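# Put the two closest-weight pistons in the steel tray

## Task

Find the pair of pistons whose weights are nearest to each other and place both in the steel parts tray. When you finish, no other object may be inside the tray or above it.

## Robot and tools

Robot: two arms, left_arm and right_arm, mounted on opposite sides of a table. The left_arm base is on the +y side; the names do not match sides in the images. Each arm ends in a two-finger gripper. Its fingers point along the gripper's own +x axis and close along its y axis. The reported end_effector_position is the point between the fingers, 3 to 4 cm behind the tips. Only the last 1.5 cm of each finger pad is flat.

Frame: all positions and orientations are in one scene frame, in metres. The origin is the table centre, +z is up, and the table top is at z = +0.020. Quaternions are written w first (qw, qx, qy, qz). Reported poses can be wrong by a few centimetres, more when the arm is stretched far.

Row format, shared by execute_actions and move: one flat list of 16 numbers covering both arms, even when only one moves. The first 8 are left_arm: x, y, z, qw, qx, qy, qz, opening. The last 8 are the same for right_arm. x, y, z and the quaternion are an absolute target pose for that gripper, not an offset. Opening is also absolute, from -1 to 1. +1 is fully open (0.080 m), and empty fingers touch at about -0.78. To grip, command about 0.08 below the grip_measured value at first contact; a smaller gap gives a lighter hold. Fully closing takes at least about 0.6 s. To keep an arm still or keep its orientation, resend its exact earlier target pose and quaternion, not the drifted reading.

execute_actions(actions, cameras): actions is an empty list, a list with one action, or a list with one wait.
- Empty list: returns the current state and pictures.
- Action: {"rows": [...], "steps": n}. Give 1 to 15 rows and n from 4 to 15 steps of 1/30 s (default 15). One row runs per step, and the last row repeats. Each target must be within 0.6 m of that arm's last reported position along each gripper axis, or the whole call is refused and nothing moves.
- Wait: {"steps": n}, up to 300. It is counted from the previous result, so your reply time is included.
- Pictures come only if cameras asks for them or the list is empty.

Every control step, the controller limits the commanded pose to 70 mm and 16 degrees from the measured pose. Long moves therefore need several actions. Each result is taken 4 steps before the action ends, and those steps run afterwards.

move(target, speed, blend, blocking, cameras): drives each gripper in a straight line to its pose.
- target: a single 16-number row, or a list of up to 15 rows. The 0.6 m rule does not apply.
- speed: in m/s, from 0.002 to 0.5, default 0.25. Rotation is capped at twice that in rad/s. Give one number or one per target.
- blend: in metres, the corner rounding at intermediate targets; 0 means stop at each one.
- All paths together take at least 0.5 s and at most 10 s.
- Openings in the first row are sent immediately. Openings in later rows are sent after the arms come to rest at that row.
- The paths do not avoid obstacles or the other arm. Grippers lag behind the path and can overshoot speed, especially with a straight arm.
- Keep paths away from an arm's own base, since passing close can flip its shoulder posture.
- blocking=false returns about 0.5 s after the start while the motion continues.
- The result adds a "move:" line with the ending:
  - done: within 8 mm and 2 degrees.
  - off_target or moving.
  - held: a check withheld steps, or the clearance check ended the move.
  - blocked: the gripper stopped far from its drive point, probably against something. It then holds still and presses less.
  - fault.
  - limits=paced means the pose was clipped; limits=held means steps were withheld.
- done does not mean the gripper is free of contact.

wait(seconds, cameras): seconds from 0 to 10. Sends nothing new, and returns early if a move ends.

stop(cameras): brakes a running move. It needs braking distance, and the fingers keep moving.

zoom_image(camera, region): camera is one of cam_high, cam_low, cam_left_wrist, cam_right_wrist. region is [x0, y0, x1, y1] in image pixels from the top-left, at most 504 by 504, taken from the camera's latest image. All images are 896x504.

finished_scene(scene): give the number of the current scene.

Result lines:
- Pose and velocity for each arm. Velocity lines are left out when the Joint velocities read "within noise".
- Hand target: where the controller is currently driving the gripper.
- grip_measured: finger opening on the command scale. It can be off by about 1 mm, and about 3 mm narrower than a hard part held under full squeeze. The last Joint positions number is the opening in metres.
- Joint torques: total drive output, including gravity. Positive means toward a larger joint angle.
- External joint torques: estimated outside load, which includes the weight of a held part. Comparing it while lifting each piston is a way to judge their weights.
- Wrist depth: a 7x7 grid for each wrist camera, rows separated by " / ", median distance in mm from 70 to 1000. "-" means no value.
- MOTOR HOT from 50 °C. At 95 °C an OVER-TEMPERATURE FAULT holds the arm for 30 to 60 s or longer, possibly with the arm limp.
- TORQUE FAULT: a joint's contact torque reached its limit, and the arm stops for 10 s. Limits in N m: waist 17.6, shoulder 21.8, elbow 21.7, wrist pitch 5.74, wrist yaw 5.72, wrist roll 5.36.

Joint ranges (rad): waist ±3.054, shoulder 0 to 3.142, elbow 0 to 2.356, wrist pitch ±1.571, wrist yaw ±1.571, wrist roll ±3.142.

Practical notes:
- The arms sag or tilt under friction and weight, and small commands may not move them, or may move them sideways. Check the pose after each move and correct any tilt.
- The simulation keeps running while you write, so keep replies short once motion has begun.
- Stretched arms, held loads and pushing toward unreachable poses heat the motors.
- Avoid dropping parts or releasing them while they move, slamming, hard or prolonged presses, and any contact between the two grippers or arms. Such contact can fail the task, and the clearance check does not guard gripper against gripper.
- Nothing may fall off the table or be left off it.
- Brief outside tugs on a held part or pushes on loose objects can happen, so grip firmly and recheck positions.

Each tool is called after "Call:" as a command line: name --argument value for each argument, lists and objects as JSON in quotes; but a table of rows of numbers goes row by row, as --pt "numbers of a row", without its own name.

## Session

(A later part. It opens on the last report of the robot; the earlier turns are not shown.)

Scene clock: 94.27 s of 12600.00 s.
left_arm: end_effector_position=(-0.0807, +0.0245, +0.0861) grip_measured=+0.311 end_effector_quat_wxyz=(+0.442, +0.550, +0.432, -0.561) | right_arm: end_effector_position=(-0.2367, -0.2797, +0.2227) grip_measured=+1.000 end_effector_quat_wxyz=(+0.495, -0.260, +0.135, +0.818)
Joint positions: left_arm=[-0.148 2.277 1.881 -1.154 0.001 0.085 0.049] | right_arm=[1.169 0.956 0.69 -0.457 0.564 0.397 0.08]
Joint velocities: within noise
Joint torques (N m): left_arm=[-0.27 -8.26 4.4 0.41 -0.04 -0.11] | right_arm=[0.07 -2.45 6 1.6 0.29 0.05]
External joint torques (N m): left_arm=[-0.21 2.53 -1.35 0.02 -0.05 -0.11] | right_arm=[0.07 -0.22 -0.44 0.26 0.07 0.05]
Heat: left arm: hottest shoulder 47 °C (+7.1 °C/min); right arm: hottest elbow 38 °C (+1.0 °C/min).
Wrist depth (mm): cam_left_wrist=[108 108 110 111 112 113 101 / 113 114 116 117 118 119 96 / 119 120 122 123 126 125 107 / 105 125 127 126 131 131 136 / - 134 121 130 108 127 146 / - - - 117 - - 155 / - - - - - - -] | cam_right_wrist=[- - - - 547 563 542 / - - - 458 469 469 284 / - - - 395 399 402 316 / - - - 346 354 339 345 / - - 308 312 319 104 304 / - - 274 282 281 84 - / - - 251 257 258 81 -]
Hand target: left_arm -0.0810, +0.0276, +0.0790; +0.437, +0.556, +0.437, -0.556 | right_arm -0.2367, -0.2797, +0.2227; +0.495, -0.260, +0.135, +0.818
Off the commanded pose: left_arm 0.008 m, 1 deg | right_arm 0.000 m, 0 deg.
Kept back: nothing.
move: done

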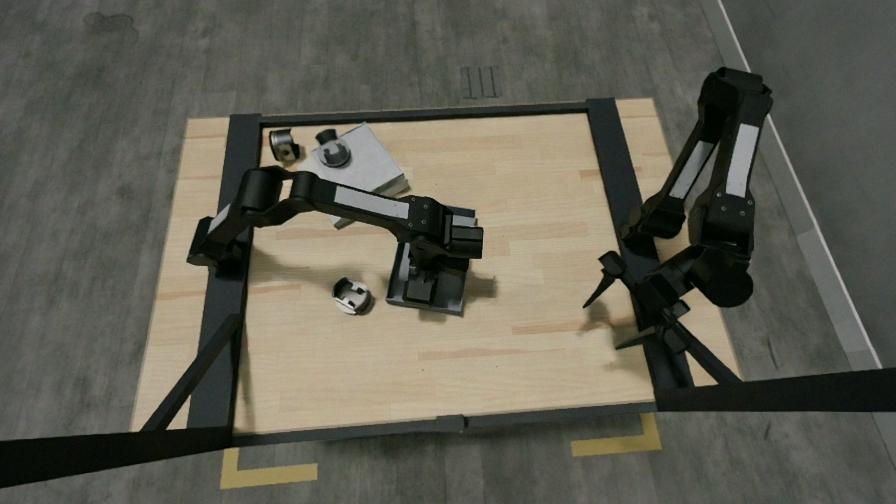

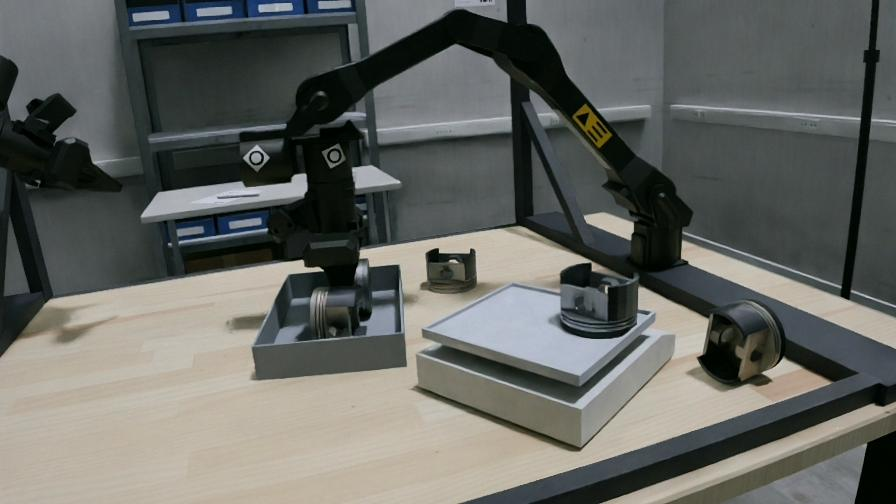

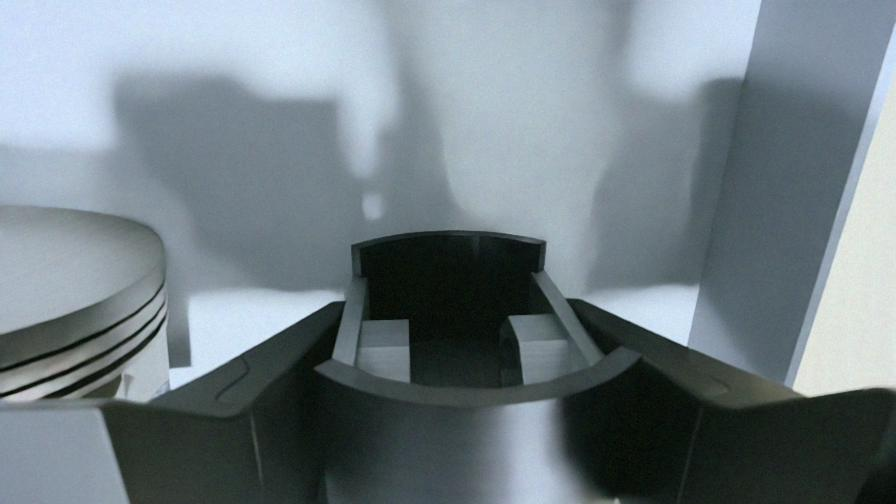

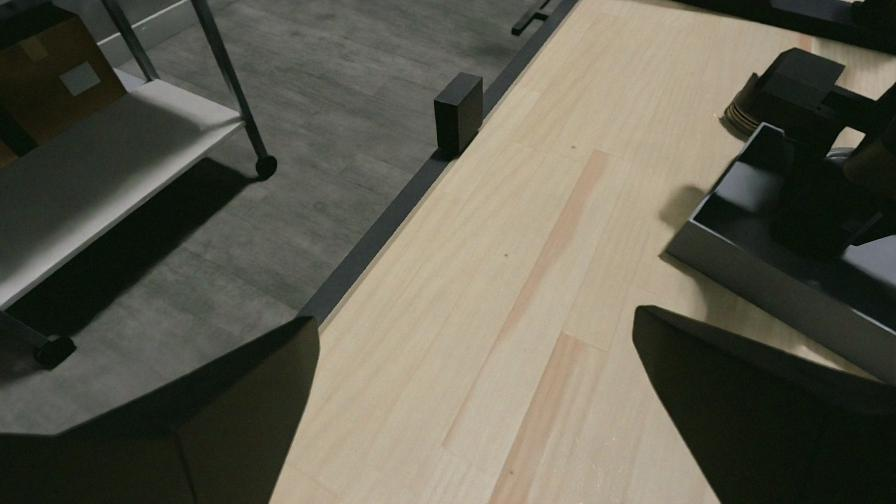

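Call:
move --pt "-0.081 0.0275 0.165 0.4373 0.5557 0.4373 -0.5557 0 -0.2367 -0.2797 0.2227 0.495 -0.260 0.135 0.818 1" --pt "0.04 0.09 0.19 0.33 0.625 0.33 -0.625 0 -0.2367 -0.2797 0.2227 0.495 -0.260 0.135 0.818 1" --pt "0.1482 0.1386 0.185 0.183 0.683 0.183 -0.683 0 -0.2367 -0.2797 0.2227 0.495 -0.260 0.135 0.818 1" --speed '[0.2,0.3,0.3]' --blend '[0.02,0.04,0]'

Scene clock: 96.73 s of 12600.00 s.
left_arm: end_effector_position=(+0.1495, +0.1372, +0.1816) grip_measured=+0.311 end_effector_quat_wxyz=(+0.182, +0.683, +0.188, -0.682) | right_arm: end_effector_position=(-0.2367, -0.2797, +0.2227) grip_measured=+1.000 end_effector_quat_wxyz=(+0.495, -0.260, +0.135, +0.818)
Joint positions: left_arm=[0.465 1.938 1.741 -1.382 -0.002 1.501 0.049] | right_arm=[1.169 0.956 0.69 -0.457 0.564 0.397 0.08]
Joint velocities: within noise
Joint torques (N m): left_arm=[-0.14 -9.13 4.64 0.39 0.13 0.15] | right_arm=[0.12 -2.4 5.93 1.59 0.36 0.08]
External joint torques (N m): left_arm=[-0.15 -0.64 -1.07 0.09 0.08 0.15] | right_arm=[0.12 -0.18 -0.48 0.26 0.13 0.08]
Heat: left arm: hottest shoulder 47 °C (+7.0 °C/min); right arm: hottest elbow 38 °C (+1.0 °C/min).
Wrist depth (mm): cam_left_wrist=[194 195 199 203 207 210 214 / 202 205 205 209 213 218 225 / 212 216 159 161 165 203 239 / 224 228 165 125 173 219 253 / 237 240 99 130 108 258 270 / - - - 117 - - 281 / - - - - - - -] | cam_right_wrist=[- - - - 556 559 551 / - - - 458 463 452 462 / - - - 393 400 403 384 / - - - 351 353 338 352 / - - 308 313 320 104 306 / - - 275 280 284 84 - / - - 252 259 259 81 -]
Hand target: left_arm +0.1482, +0.1386, +0.1849; +0.183, +0.683, +0.183, -0.683 | right_arm -0.2367, -0.2797, +0.2227; +0.495, -0.260, +0.135, +0.818
Off the commanded pose: left_arm 0.004 m, 1 deg | right_arm 0.000 m, 0 deg.
Kept back: nothing.
move: done

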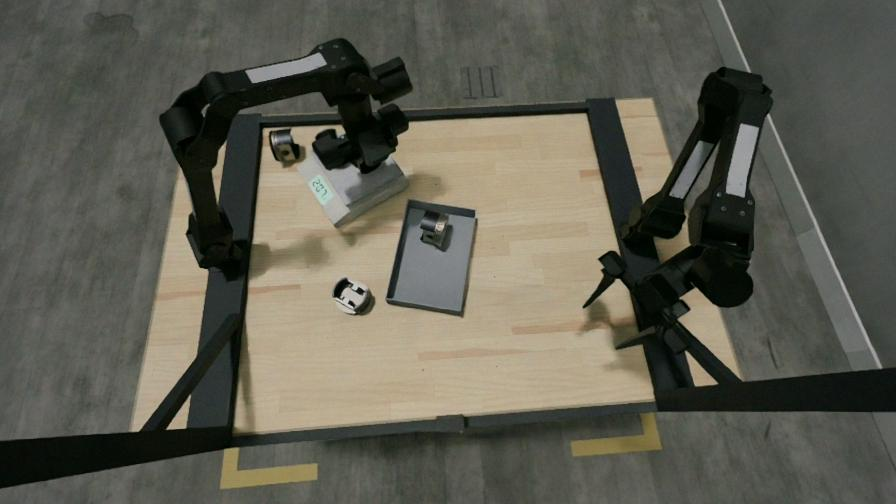

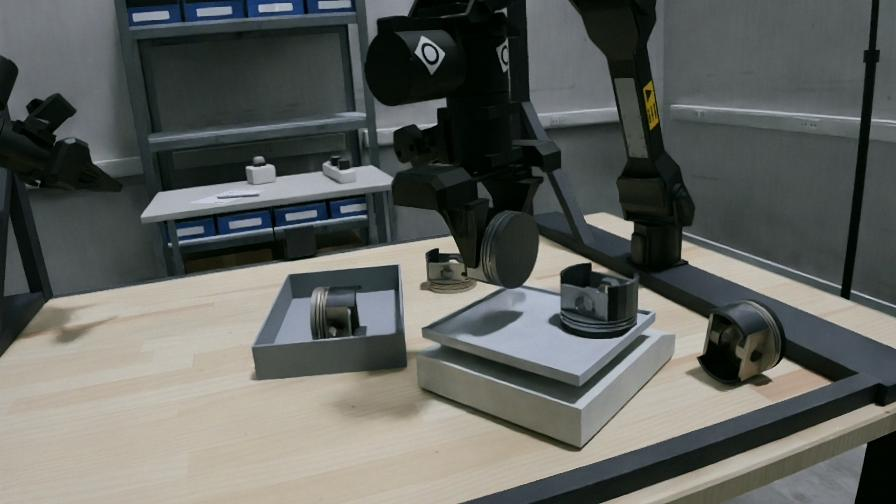

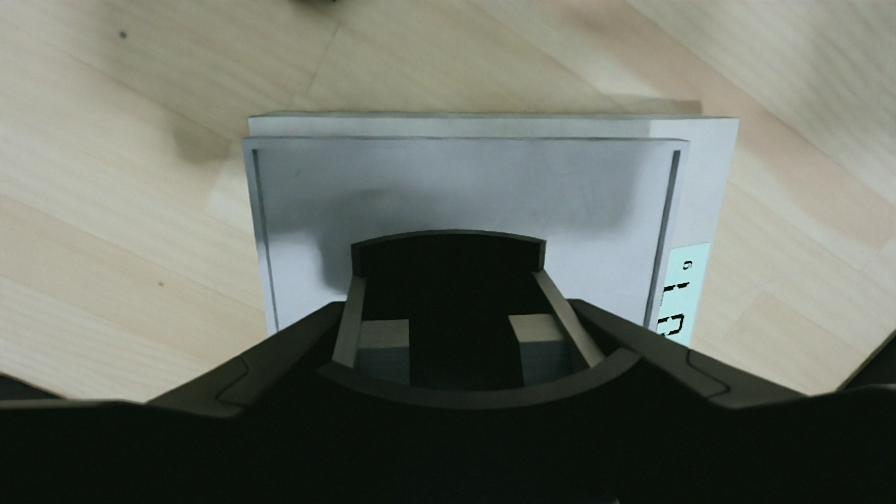

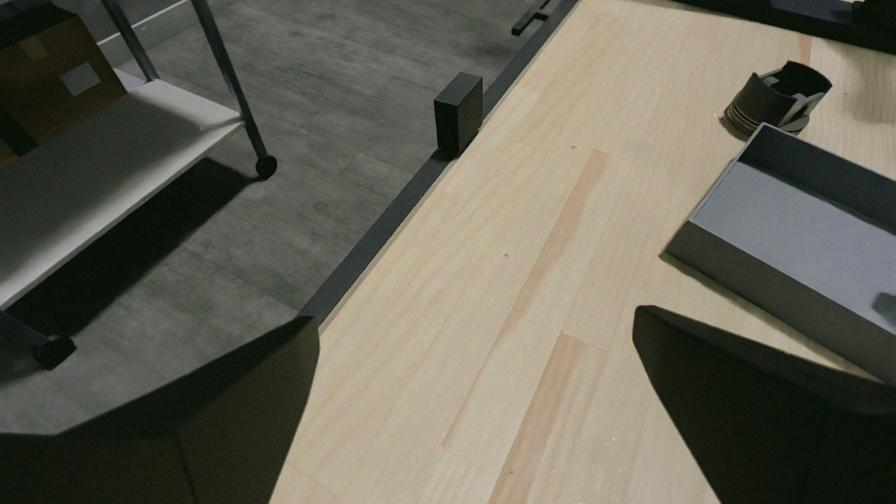

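Call:
move --pt "0.147 0.14 0.15 0.183 0.683 0.183 -0.683 0 -0.2367 -0.2797 0.2227 0.495 -0.260 0.135 0.818 1" --pt "0.147 0.14 0.1385 0.183 0.683 0.183 -0.683 0 -0.2367 -0.2797 0.2227 0.495 -0.260 0.135 0.818 1" --speed '[0.1,0.03]' --blend '[0.004,0]' --cameras '["cam_high","cam_low"]'

Call:
zoom_image --camera "cam_high" --region '[260, 100, 420, 240]'

Call:
zoom_image --camera "cam_low" --region '[400, 200, 700, 400]'

Scene clock: 98.07 s of 12600.00 s.
left_arm: end_effector_position=(+0.1480, +0.1398, +0.1420) grip_measured=+0.311 end_effector_quat_wxyz=(+0.185, +0.683, +0.184, -0.682) | right_arm: end_effector_position=(-0.2367, -0.2797, +0.2227) grip_measured=+1.000 end_effector_quat_wxyz=(+0.495, -0.260, +0.135, +0.818)
Joint positions: left_arm=[0.464 1.923 1.563 -1.208 -0.001 1.502 0.049] | right_arm=[1.169 0.956 0.69 -0.457 0.564 0.397 0.08]
Joint velocities: within noise
Joint torques (N m): left_arm=[-0.19 -7.18 3.99 1.07 0.11 0.11] | right_arm=[0.15 -2.4 6.19 1.61 0.33 0.03]
External joint torques (N m): left_arm=[-0.23 1.22 -1.75 0.74 0.06 0.11] | right_arm=[0.16 -0.17 -0.21 0.29 0.11 0.03]
Heat: left arm: hottest shoulder 48 °C (+8.1 °C/min); right arm: hottest elbow 38 °C (+1.0 °C/min).
Wrist depth (mm): cam_left_wrist=[161 163 165 168 170 172 175 / 169 170 170 173 176 179 184 / 178 123 122 125 127 128 195 / 188 130 127 126 131 135 207 / 198 198 121 130 96 143 221 / 207 - - 117 - - 231 / - - - - - - -] | cam_right_wrist=[- - - - 548 560 543 / - - - 458 463 456 461 / - - - 394 399 401 379 / - - - 349 350 335 354 / - - 310 311 320 104 306 / - - 274 281 283 84 - / - - 251 257 260 81 -]
Hand target: left_arm +0.1471, +0.1400, +0.1385; +0.183, +0.683, +0.183, -0.683 | right_arm -0.2367, -0.2797, +0.2227; +0.495, -0.260, +0.135, +0.818
Off the commanded pose: left_arm 0.004 m, 0 deg | right_arm 0.000 m, 0 deg.
Kept back: nothing.
move: done
Images, in order (width x height): cam_high 896x504, cam_low 896x504.

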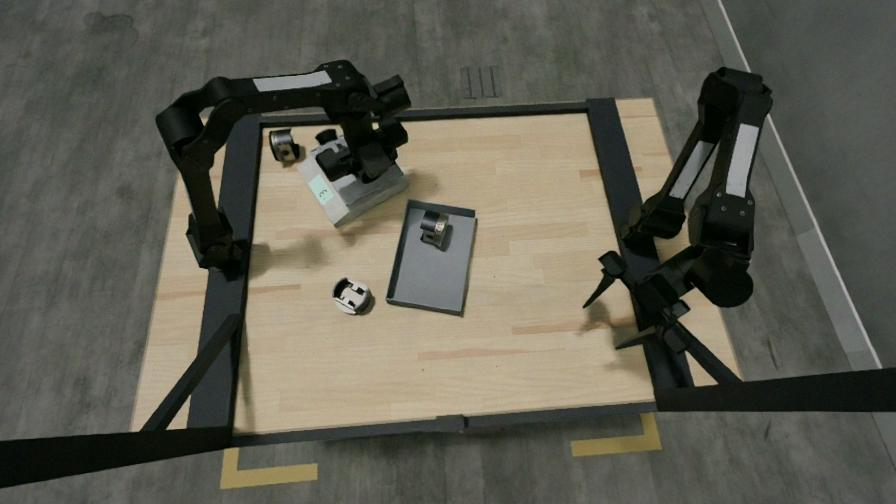

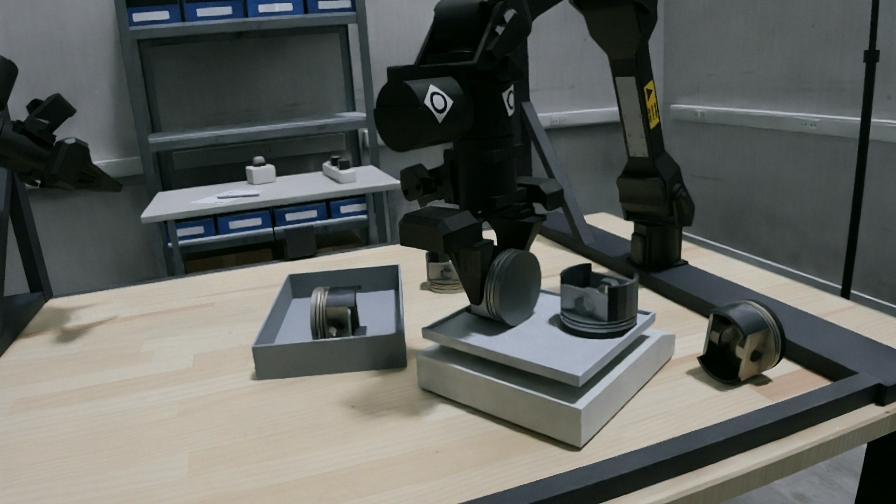

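Scaled by 3.150.

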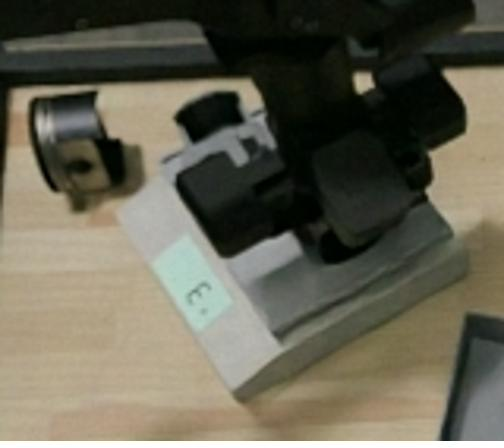

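Scaled by 1.680.

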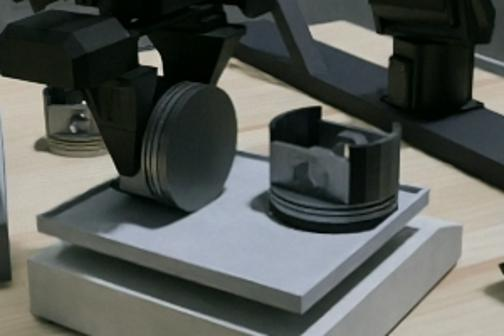

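Call:
move --pt "0.147 0.14 0.1405 0.183 0.683 0.183 -0.683 0 -0.2367 -0.2797 0.2227 0.495 -0.260 0.135 0.818 1" --pt "0.147 0.14 0.1405 0.183 0.683 0.183 -0.683 0.55 -0.2367 -0.2797 0.2227 0.495 -0.260 0.135 0.818 1" --speed '[0.02,0.03]'

Call:
zoom_image --camera "cam_high" --region '[260, 100, 420, 240]'

Scene clock: 100.90 s of 12600.00 s.
left_arm: end_effector_position=(+0.1480, +0.1392, +0.1419) grip_measured=+0.546 end_effector_quat_wxyz=(+0.186, +0.683, +0.183, -0.682) | right_arm: end_effector_position=(-0.2367, -0.2797, +0.2227) grip_measured=+1.000 end_effector_quat_wxyz=(+0.495, -0.260, +0.135, +0.818)
Joint positions: left_arm=[0.464 1.923 1.562 -1.205 0 1.502 0.06] | right_arm=[1.169 0.956 0.69 -0.457 0.564 0.397 0.08]
Joint velocities: within noise
Joint torques (N m): left_arm=[-0.19 -7.23 4.81 0.38 0.08 0.11] | right_arm=[0.15 -2.36 6.1 1.58 0.34 0.06]
External joint torques (N m): left_arm=[-0.2 1.12 -0.87 0.07 0.03 0.11] | right_arm=[0.15 -0.11 -0.34 0.25 0.12 0.06]
Heat: left arm: hottest shoulder 47 °C (+7.0 °C/min); right arm: hottest elbow 38 °C (+1.0 °C/min).
Wrist depth (mm): cam_left_wrist=[161 163 165 168 169 172 174 / 169 170 170 172 175 177 183 / 178 122 122 124 126 128 193 / 187 129 127 126 130 132 205 / 197 197 131 130 102 139 219 / - - 87 - - 72 229 / - - 80 - - - -] | cam_right_wrist=[- - - - 553 558 549 / - - - 460 462 451 462 / - - - 398 402 404 385 / - - - 349 352 337 356 / - - 307 313 320 104 305 / - - 274 280 283 84 - / - - 253 258 257 81 -]
Hand target: left_arm +0.1470, +0.1400, +0.1404; +0.183, +0.683, +0.183, -0.683 | right_arm -0.2367, -0.2797, +0.2227; +0.495, -0.260, +0.135, +0.818
Off the commanded pose: left_arm 0.002 m, 0 deg | right_arm 0.000 m, 0 deg.
Kept back: nothing.
move: done

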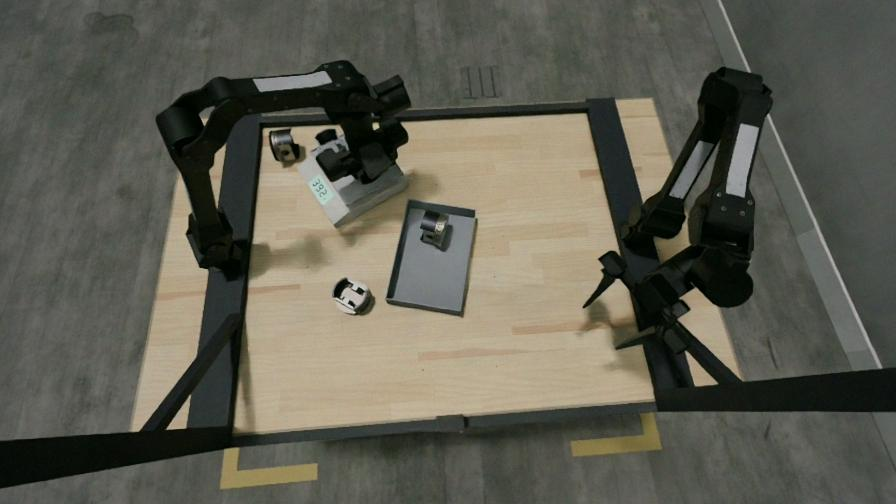

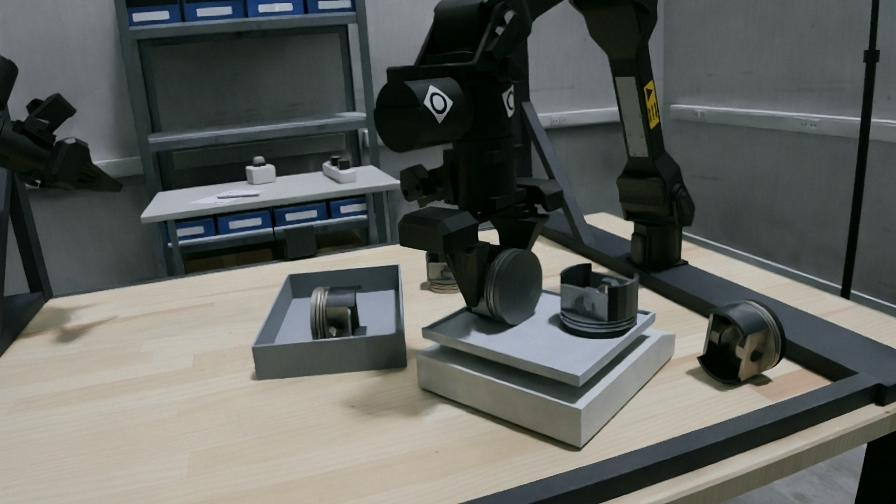

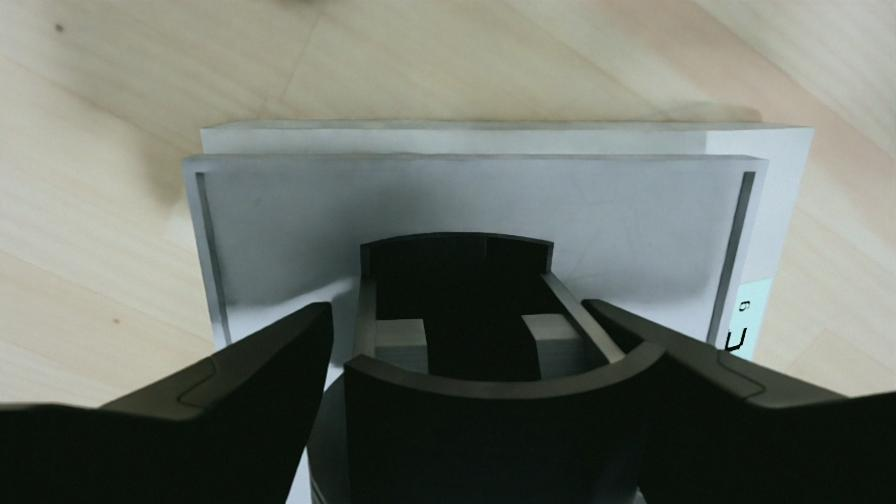

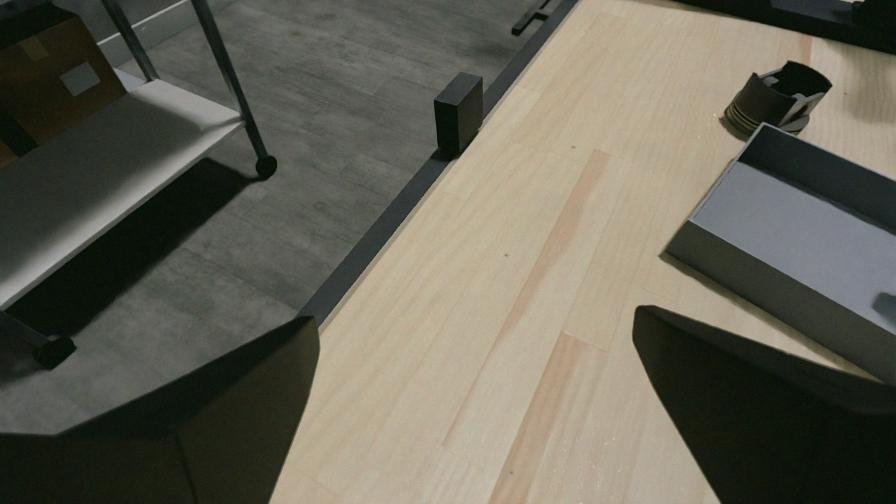

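Scaled by 3.150.

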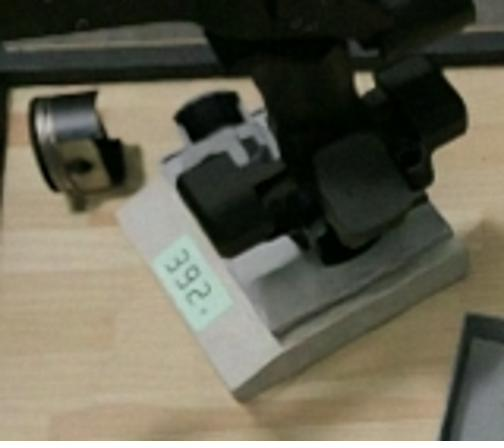

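Call:
move --target '[0.147,0.14,0.1425,0.183,0.683,0.183,-0.683,0.7,-0.2367,-0.2797,0.2227,0.495,-0.260,0.135,0.818,1]' --speed 0.03 --cameras '["cam_high","cam_left_wrist"]'

Call:
zoom_image --camera "cam_high" --region '[290, 160, 350, 220]'

Scene clock: 101.83 s of 12600.00 s.
left_arm: end_effector_position=(+0.1474, +0.1402, +0.1419) grip_measured=+0.697 end_effector_quat_wxyz=(+0.184, +0.683, +0.184, -0.683) | right_arm: end_effector_position=(-0.2367, -0.2797, +0.2227) grip_measured=+1.000 end_effector_quat_wxyz=(+0.495, -0.260, +0.135, +0.818)
Joint positions: left_arm=[0.464 1.923 1.562 -1.21 0 1.502 0.066] | right_arm=[1.169 0.956 0.69 -0.457 0.564 0.397 0.08]
Joint velocities: within noise
Joint torques (N m): left_arm=[-0.17 -7.35 5.55 0.25 0.08 0.1] | right_arm=[0.08 -2.5 6.15 1.6 0.34 0.04]
External joint torques (N m): left_arm=[-0.19 1.07 -0.2 -0.07 0.03 0.1] | right_arm=[0.06 -0.3 -0.18 0.3 0.12 0.04]
Heat: left arm: hottest shoulder 47 °C (+7.0 °C/min); right arm: hottest elbow 38 °C (+1.0 °C/min).
Wrist depth (mm): cam_left_wrist=[160 163 165 167 169 172 175 / 169 169 169 172 175 178 183 / 176 121 122 123 126 128 194 / 186 127 126 125 130 134 207 / 197 194 119 130 101 139 219 / - - - - - 81 231 / - - 81 - - 83 -] | cam_right_wrist=[- - - - 552 551 544 / - - - 458 459 454 460 / - - - 393 398 404 384 / - - - 349 352 337 357 / - - 310 311 321 104 306 / - - 274 280 283 84 - / - - 251 256 258 81 -]
Hand target: left_arm +0.1470, +0.1400, +0.1424; +0.183, +0.683, +0.183, -0.683 | right_arm -0.2367, -0.2797, +0.2227; +0.495, -0.260, +0.135, +0.818
Off the commanded pose: left_arm 0.001 m, 0 deg | right_arm 0.000 m, 0 deg.
Kept back: nothing.
move: done
Images, in order (width x height): cam_high 896x504, cam_left_wrist 896x504.

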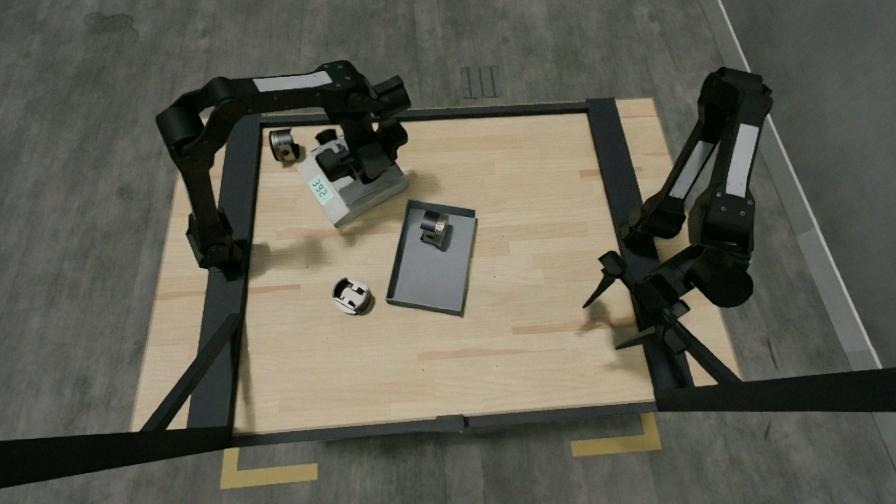

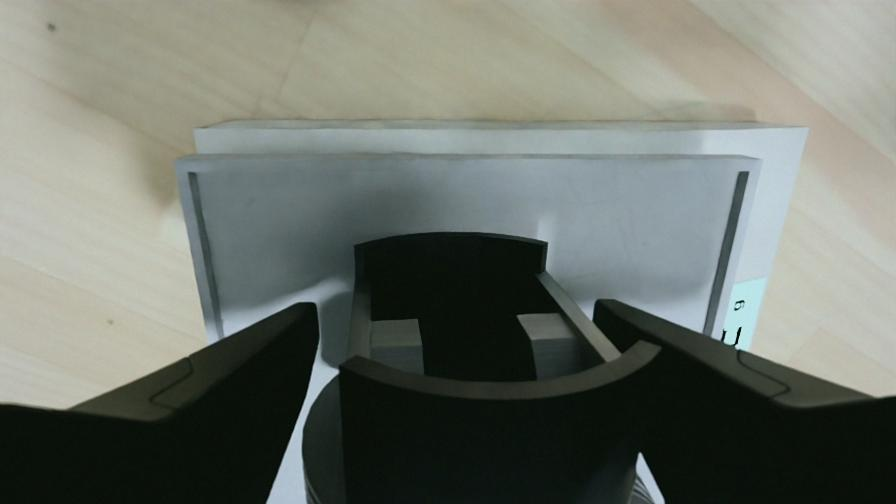

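Scaled by 8.400.

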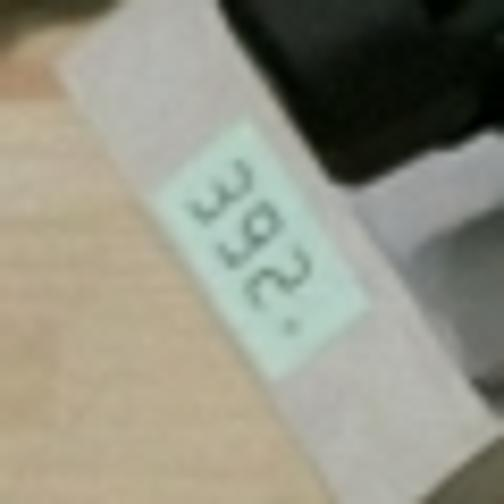

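Call:
move --pt "0.147 0.14 0.1405 0.183 0.683 0.183 -0.683 0 -0.2367 -0.2797 0.2227 0.495 -0.260 0.135 0.818 1" --pt "0.147 0.14 0.185 0.183 0.683 0.183 -0.683 0 -0.2367 -0.2797 0.2227 0.495 -0.260 0.135 0.818 1" --pt "0.04 0.09 0.19 0.33 0.625 0.33 -0.625 0 -0.2367 -0.2797 0.2227 0.495 -0.260 0.135 0.818 1" --pt "-0.079 0.0275 0.16 0.4373 0.5557 0.4373 -0.5557 0 -0.2367 -0.2797 0.2227 0.495 -0.260 0.135 0.818 1" --pt "-0.079 0.0275 0.092 0.4373 0.5557 0.4373 -0.5557 0 -0.2367 -0.2797 0.2227 0.495 -0.260 0.135 0.818 1" --pt "-0.079 0.0275 0.0795 0.4373 0.5557 0.4373 -0.5557 0 -0.2367 -0.2797 0.2227 0.495 -0.260 0.135 0.818 1" --speed '[0.03,0.15,0.25,0.3,0.12,0.04]' --blend '[0,0.015,0.04,0.02,0.004,0]'

Scene clock: 106.13 s of 12600.00 s.
left_arm: end_effector_position=(-0.0810, +0.0257, +0.0859) grip_measured=+0.318 end_effector_quat_wxyz=(+0.439, +0.553, +0.432, -0.561) | right_arm: end_effector_position=(-0.2367, -0.2797, +0.2227) grip_measured=+1.000 end_effector_quat_wxyz=(+0.495, -0.260, +0.135, +0.818)
Joint positions: left_arm=[-0.149 2.277 1.88 -1.159 0.001 0.09 0.049] | right_arm=[1.169 0.956 0.69 -0.457 0.564 0.397 0.08]
Joint velocities: within noise
Joint torques (N m): left_arm=[0.25 -8.49 4.44 0.61 -0.03 -0.13] | right_arm=[0.16 -2.21 6.17 1.57 0.31 0.03]
External joint torques (N m): left_arm=[0.25 2.21 -1.25 0.23 -0.04 -0.13] | right_arm=[0.14 -0.01 -0.16 0.27 0.1 0.03]
Heat: left arm: hottest shoulder 47 °C (+6.1 °C/min); right arm: hottest elbow 39 °C (+2.0 °C/min).
Wrist depth (mm): cam_left_wrist=[105 107 108 110 111 112 100 / 112 113 115 116 117 118 95 / 117 - 121 122 124 125 106 / 105 124 126 125 130 130 134 / - 133 122 130 110 126 145 / - - - 118 - - 155 / - - - - - - -] | cam_right_wrist=[- - - - 557 561 551 / - - - 456 463 469 283 / - - - 395 398 398 319 / - - - 348 350 336 347 / - - 308 310 319 104 306 / - - 274 283 284 84 - / - - 251 256 259 81 -]
Hand target: left_arm -0.0791, +0.0276, +0.0795; +0.437, +0.556, +0.437, -0.556 | right_arm -0.2367, -0.2797, +0.2227; +0.495, -0.260, +0.135, +0.818
Off the commanded pose: left_arm 0.007 m, 1 deg | right_arm 0.000 m, 0 deg.
Kept back: nothing.
move: done

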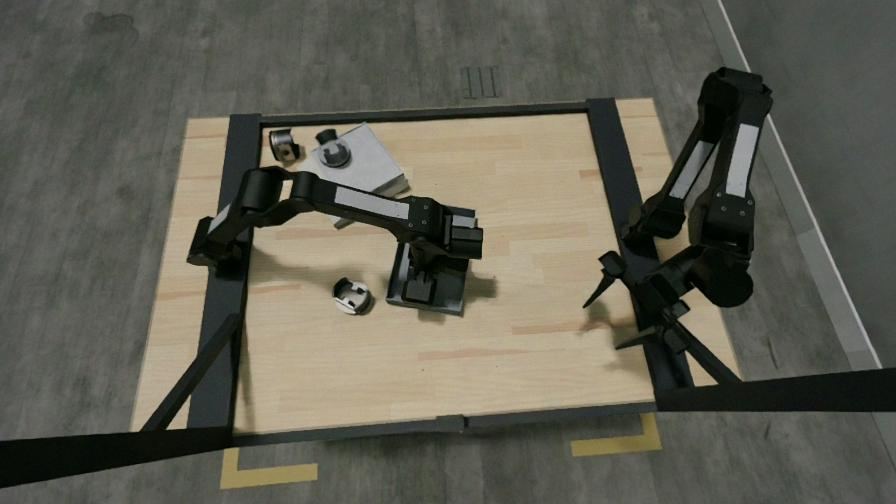

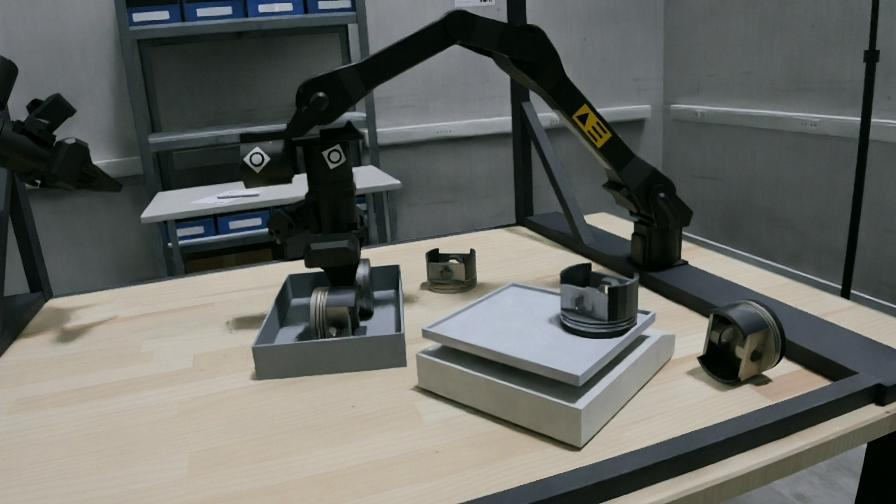

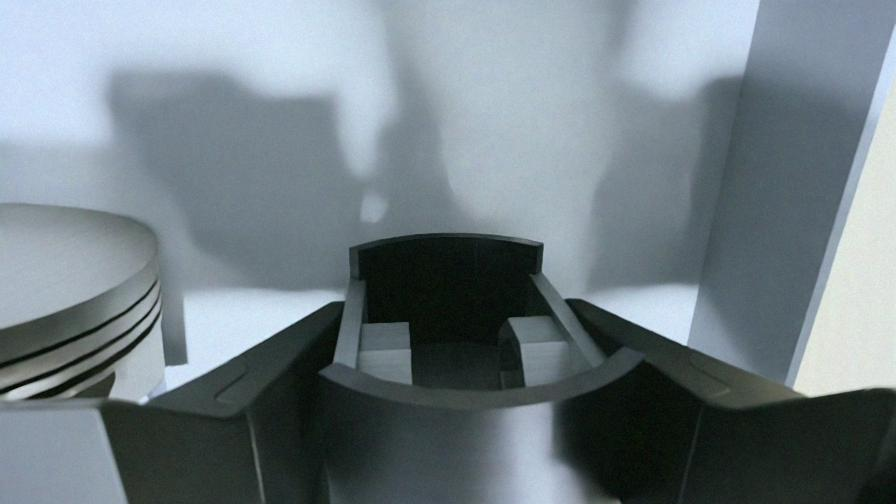

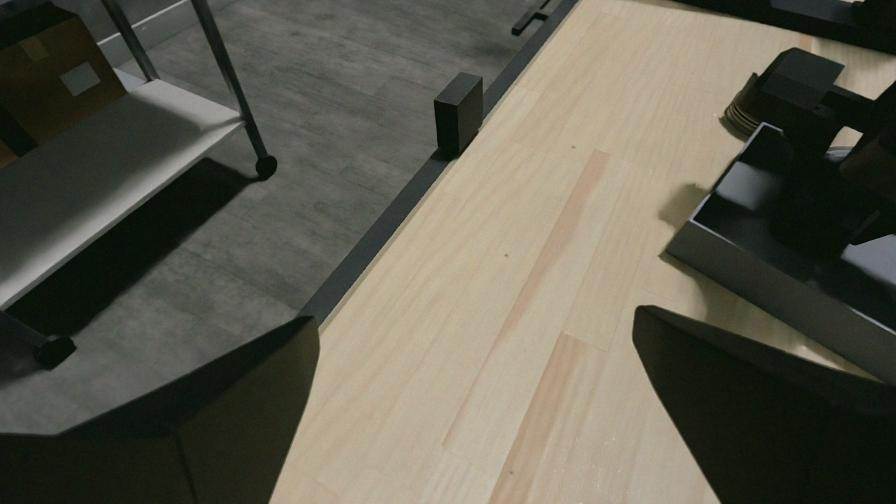

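Call:
move --pt "-0.079 0.0275 0.0785 0.4373 0.5557 0.4373 -0.5557 0.7 -0.2367 -0.2797 0.2227 0.495 -0.260 0.135 0.818 1" --pt "-0.079 0.0275 0.145 0.4373 0.5557 0.4373 -0.5557 0.7 -0.2367 -0.2797 0.2227 0.495 -0.260 0.135 0.818 1" --pt "0.0225 0.021 0.142 0.4373 0.5557 0.4373 -0.5557 0.7 -0.2367 -0.2797 0.2227 0.495 -0.260 0.135 0.818 1" --pt "0.0225 0.021 0.142 0.4373 0.5557 0.4373 -0.5557 0.9 -0.2367 -0.2797 0.2227 0.495 -0.260 0.135 0.818 1" --speed '[0.04,0.15,0.25,0.2]' --blend '[0,0.01,0,0]'

Scene clock: 109.07 s of 12600.00 s.
left_arm: end_effector_position=(+0.0235, +0.0226, +0.1455) grip_measured=+0.897 end_effector_quat_wxyz=(+0.441, +0.553, +0.437, -0.555) | right_arm: end_effector_position=(-0.2367, -0.2797, +0.2227) grip_measured=+1.000 end_effector_quat_wxyz=(+0.495, -0.260, +0.135, +0.818)
Joint positions: left_arm=[0.087 2.271 2.107 -1.4 -0.001 0.312 0.075] | right_arm=[1.169 0.956 0.69 -0.457 0.564 0.397 0.08]
Joint velocities: within noise
Joint torques (N m): left_arm=[-0.25 -7.97 6.48 0.29 0.04 0.14] | right_arm=[0.13 -2.42 5.95 1.62 0.33 0.08]
External joint torques (N m): left_arm=[-0.25 2.79 0.73 -0.07 0.03 0.14] | right_arm=[0.14 -0.2 -0.48 0.28 0.11 0.08]
Heat: left arm: hottest shoulder 47 °C (+5.1 °C/min); right arm: hottest elbow 39 °C (+2.0 °C/min).
Wrist depth (mm): cam_left_wrist=[161 161 162 163 167 169 170 / 169 170 167 153 174 176 179 / 179 179 173 111 182 121 120 / 189 191 173 118 162 126 182 / 199 199 195 186 203 126 191 / - - 177 223 229 89 - / - 83 222 241 244 80 -] | cam_right_wrist=[- - - - 552 562 544 / - - - 460 469 455 458 / - - - 399 400 402 344 / - - - 348 354 340 347 / - - 308 311 319 104 306 / - - 273 281 282 84 - / - - 251 257 258 81 -]
Hand target: left_arm +0.0226, +0.0210, +0.1420; +0.437, +0.556, +0.437, -0.556 | right_arm -0.2367, -0.2797, +0.2227; +0.495, -0.260, +0.135, +0.818
Off the commanded pose: left_arm 0.004 m, 1 deg | right_arm 0.000 m, 0 deg.
Kept back: nothing.
move: done

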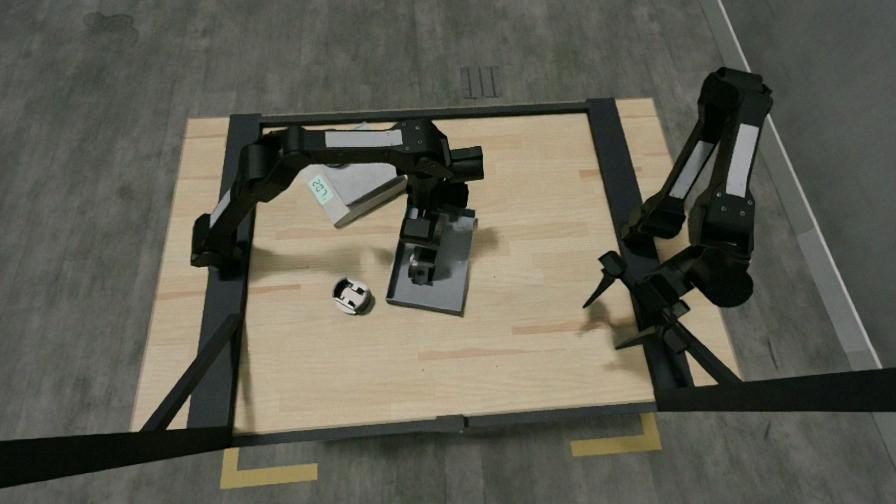

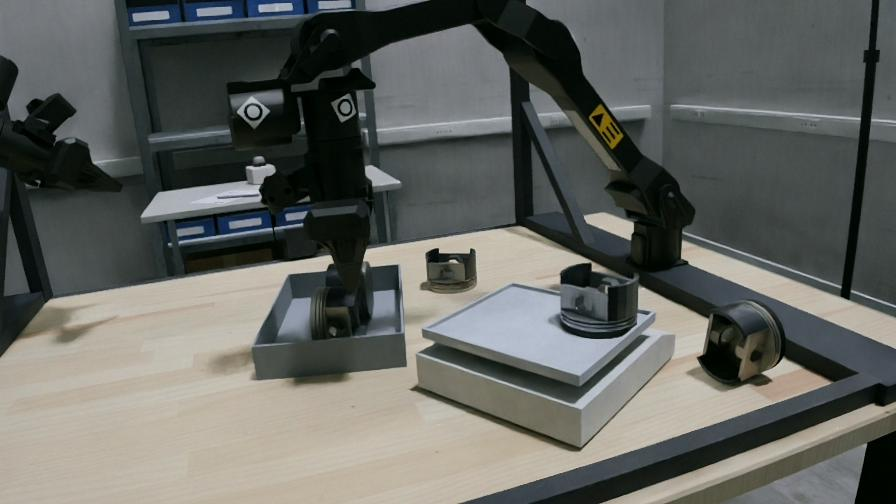

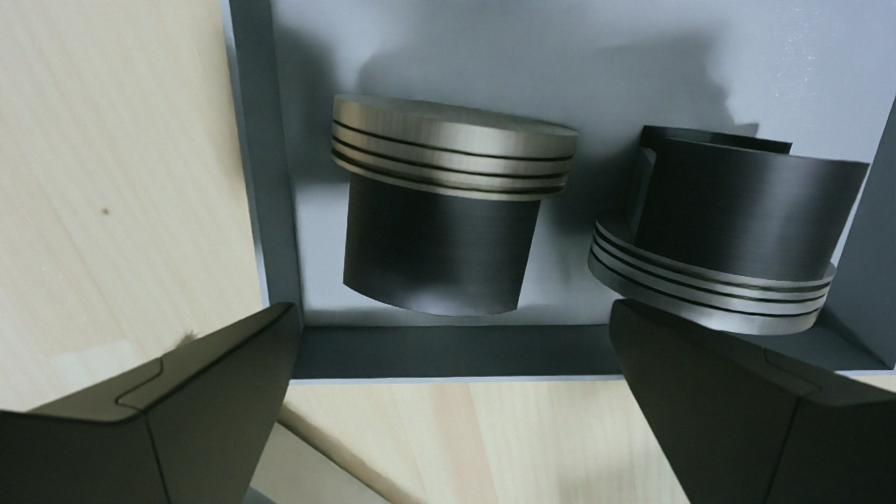

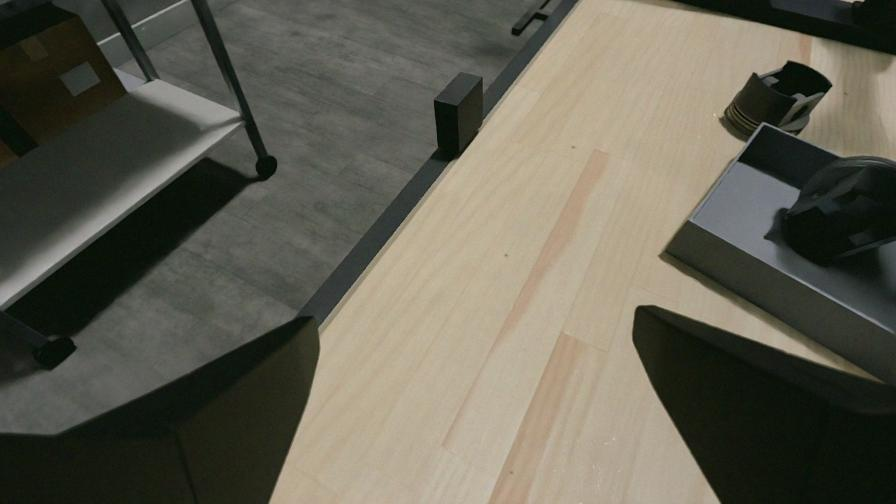

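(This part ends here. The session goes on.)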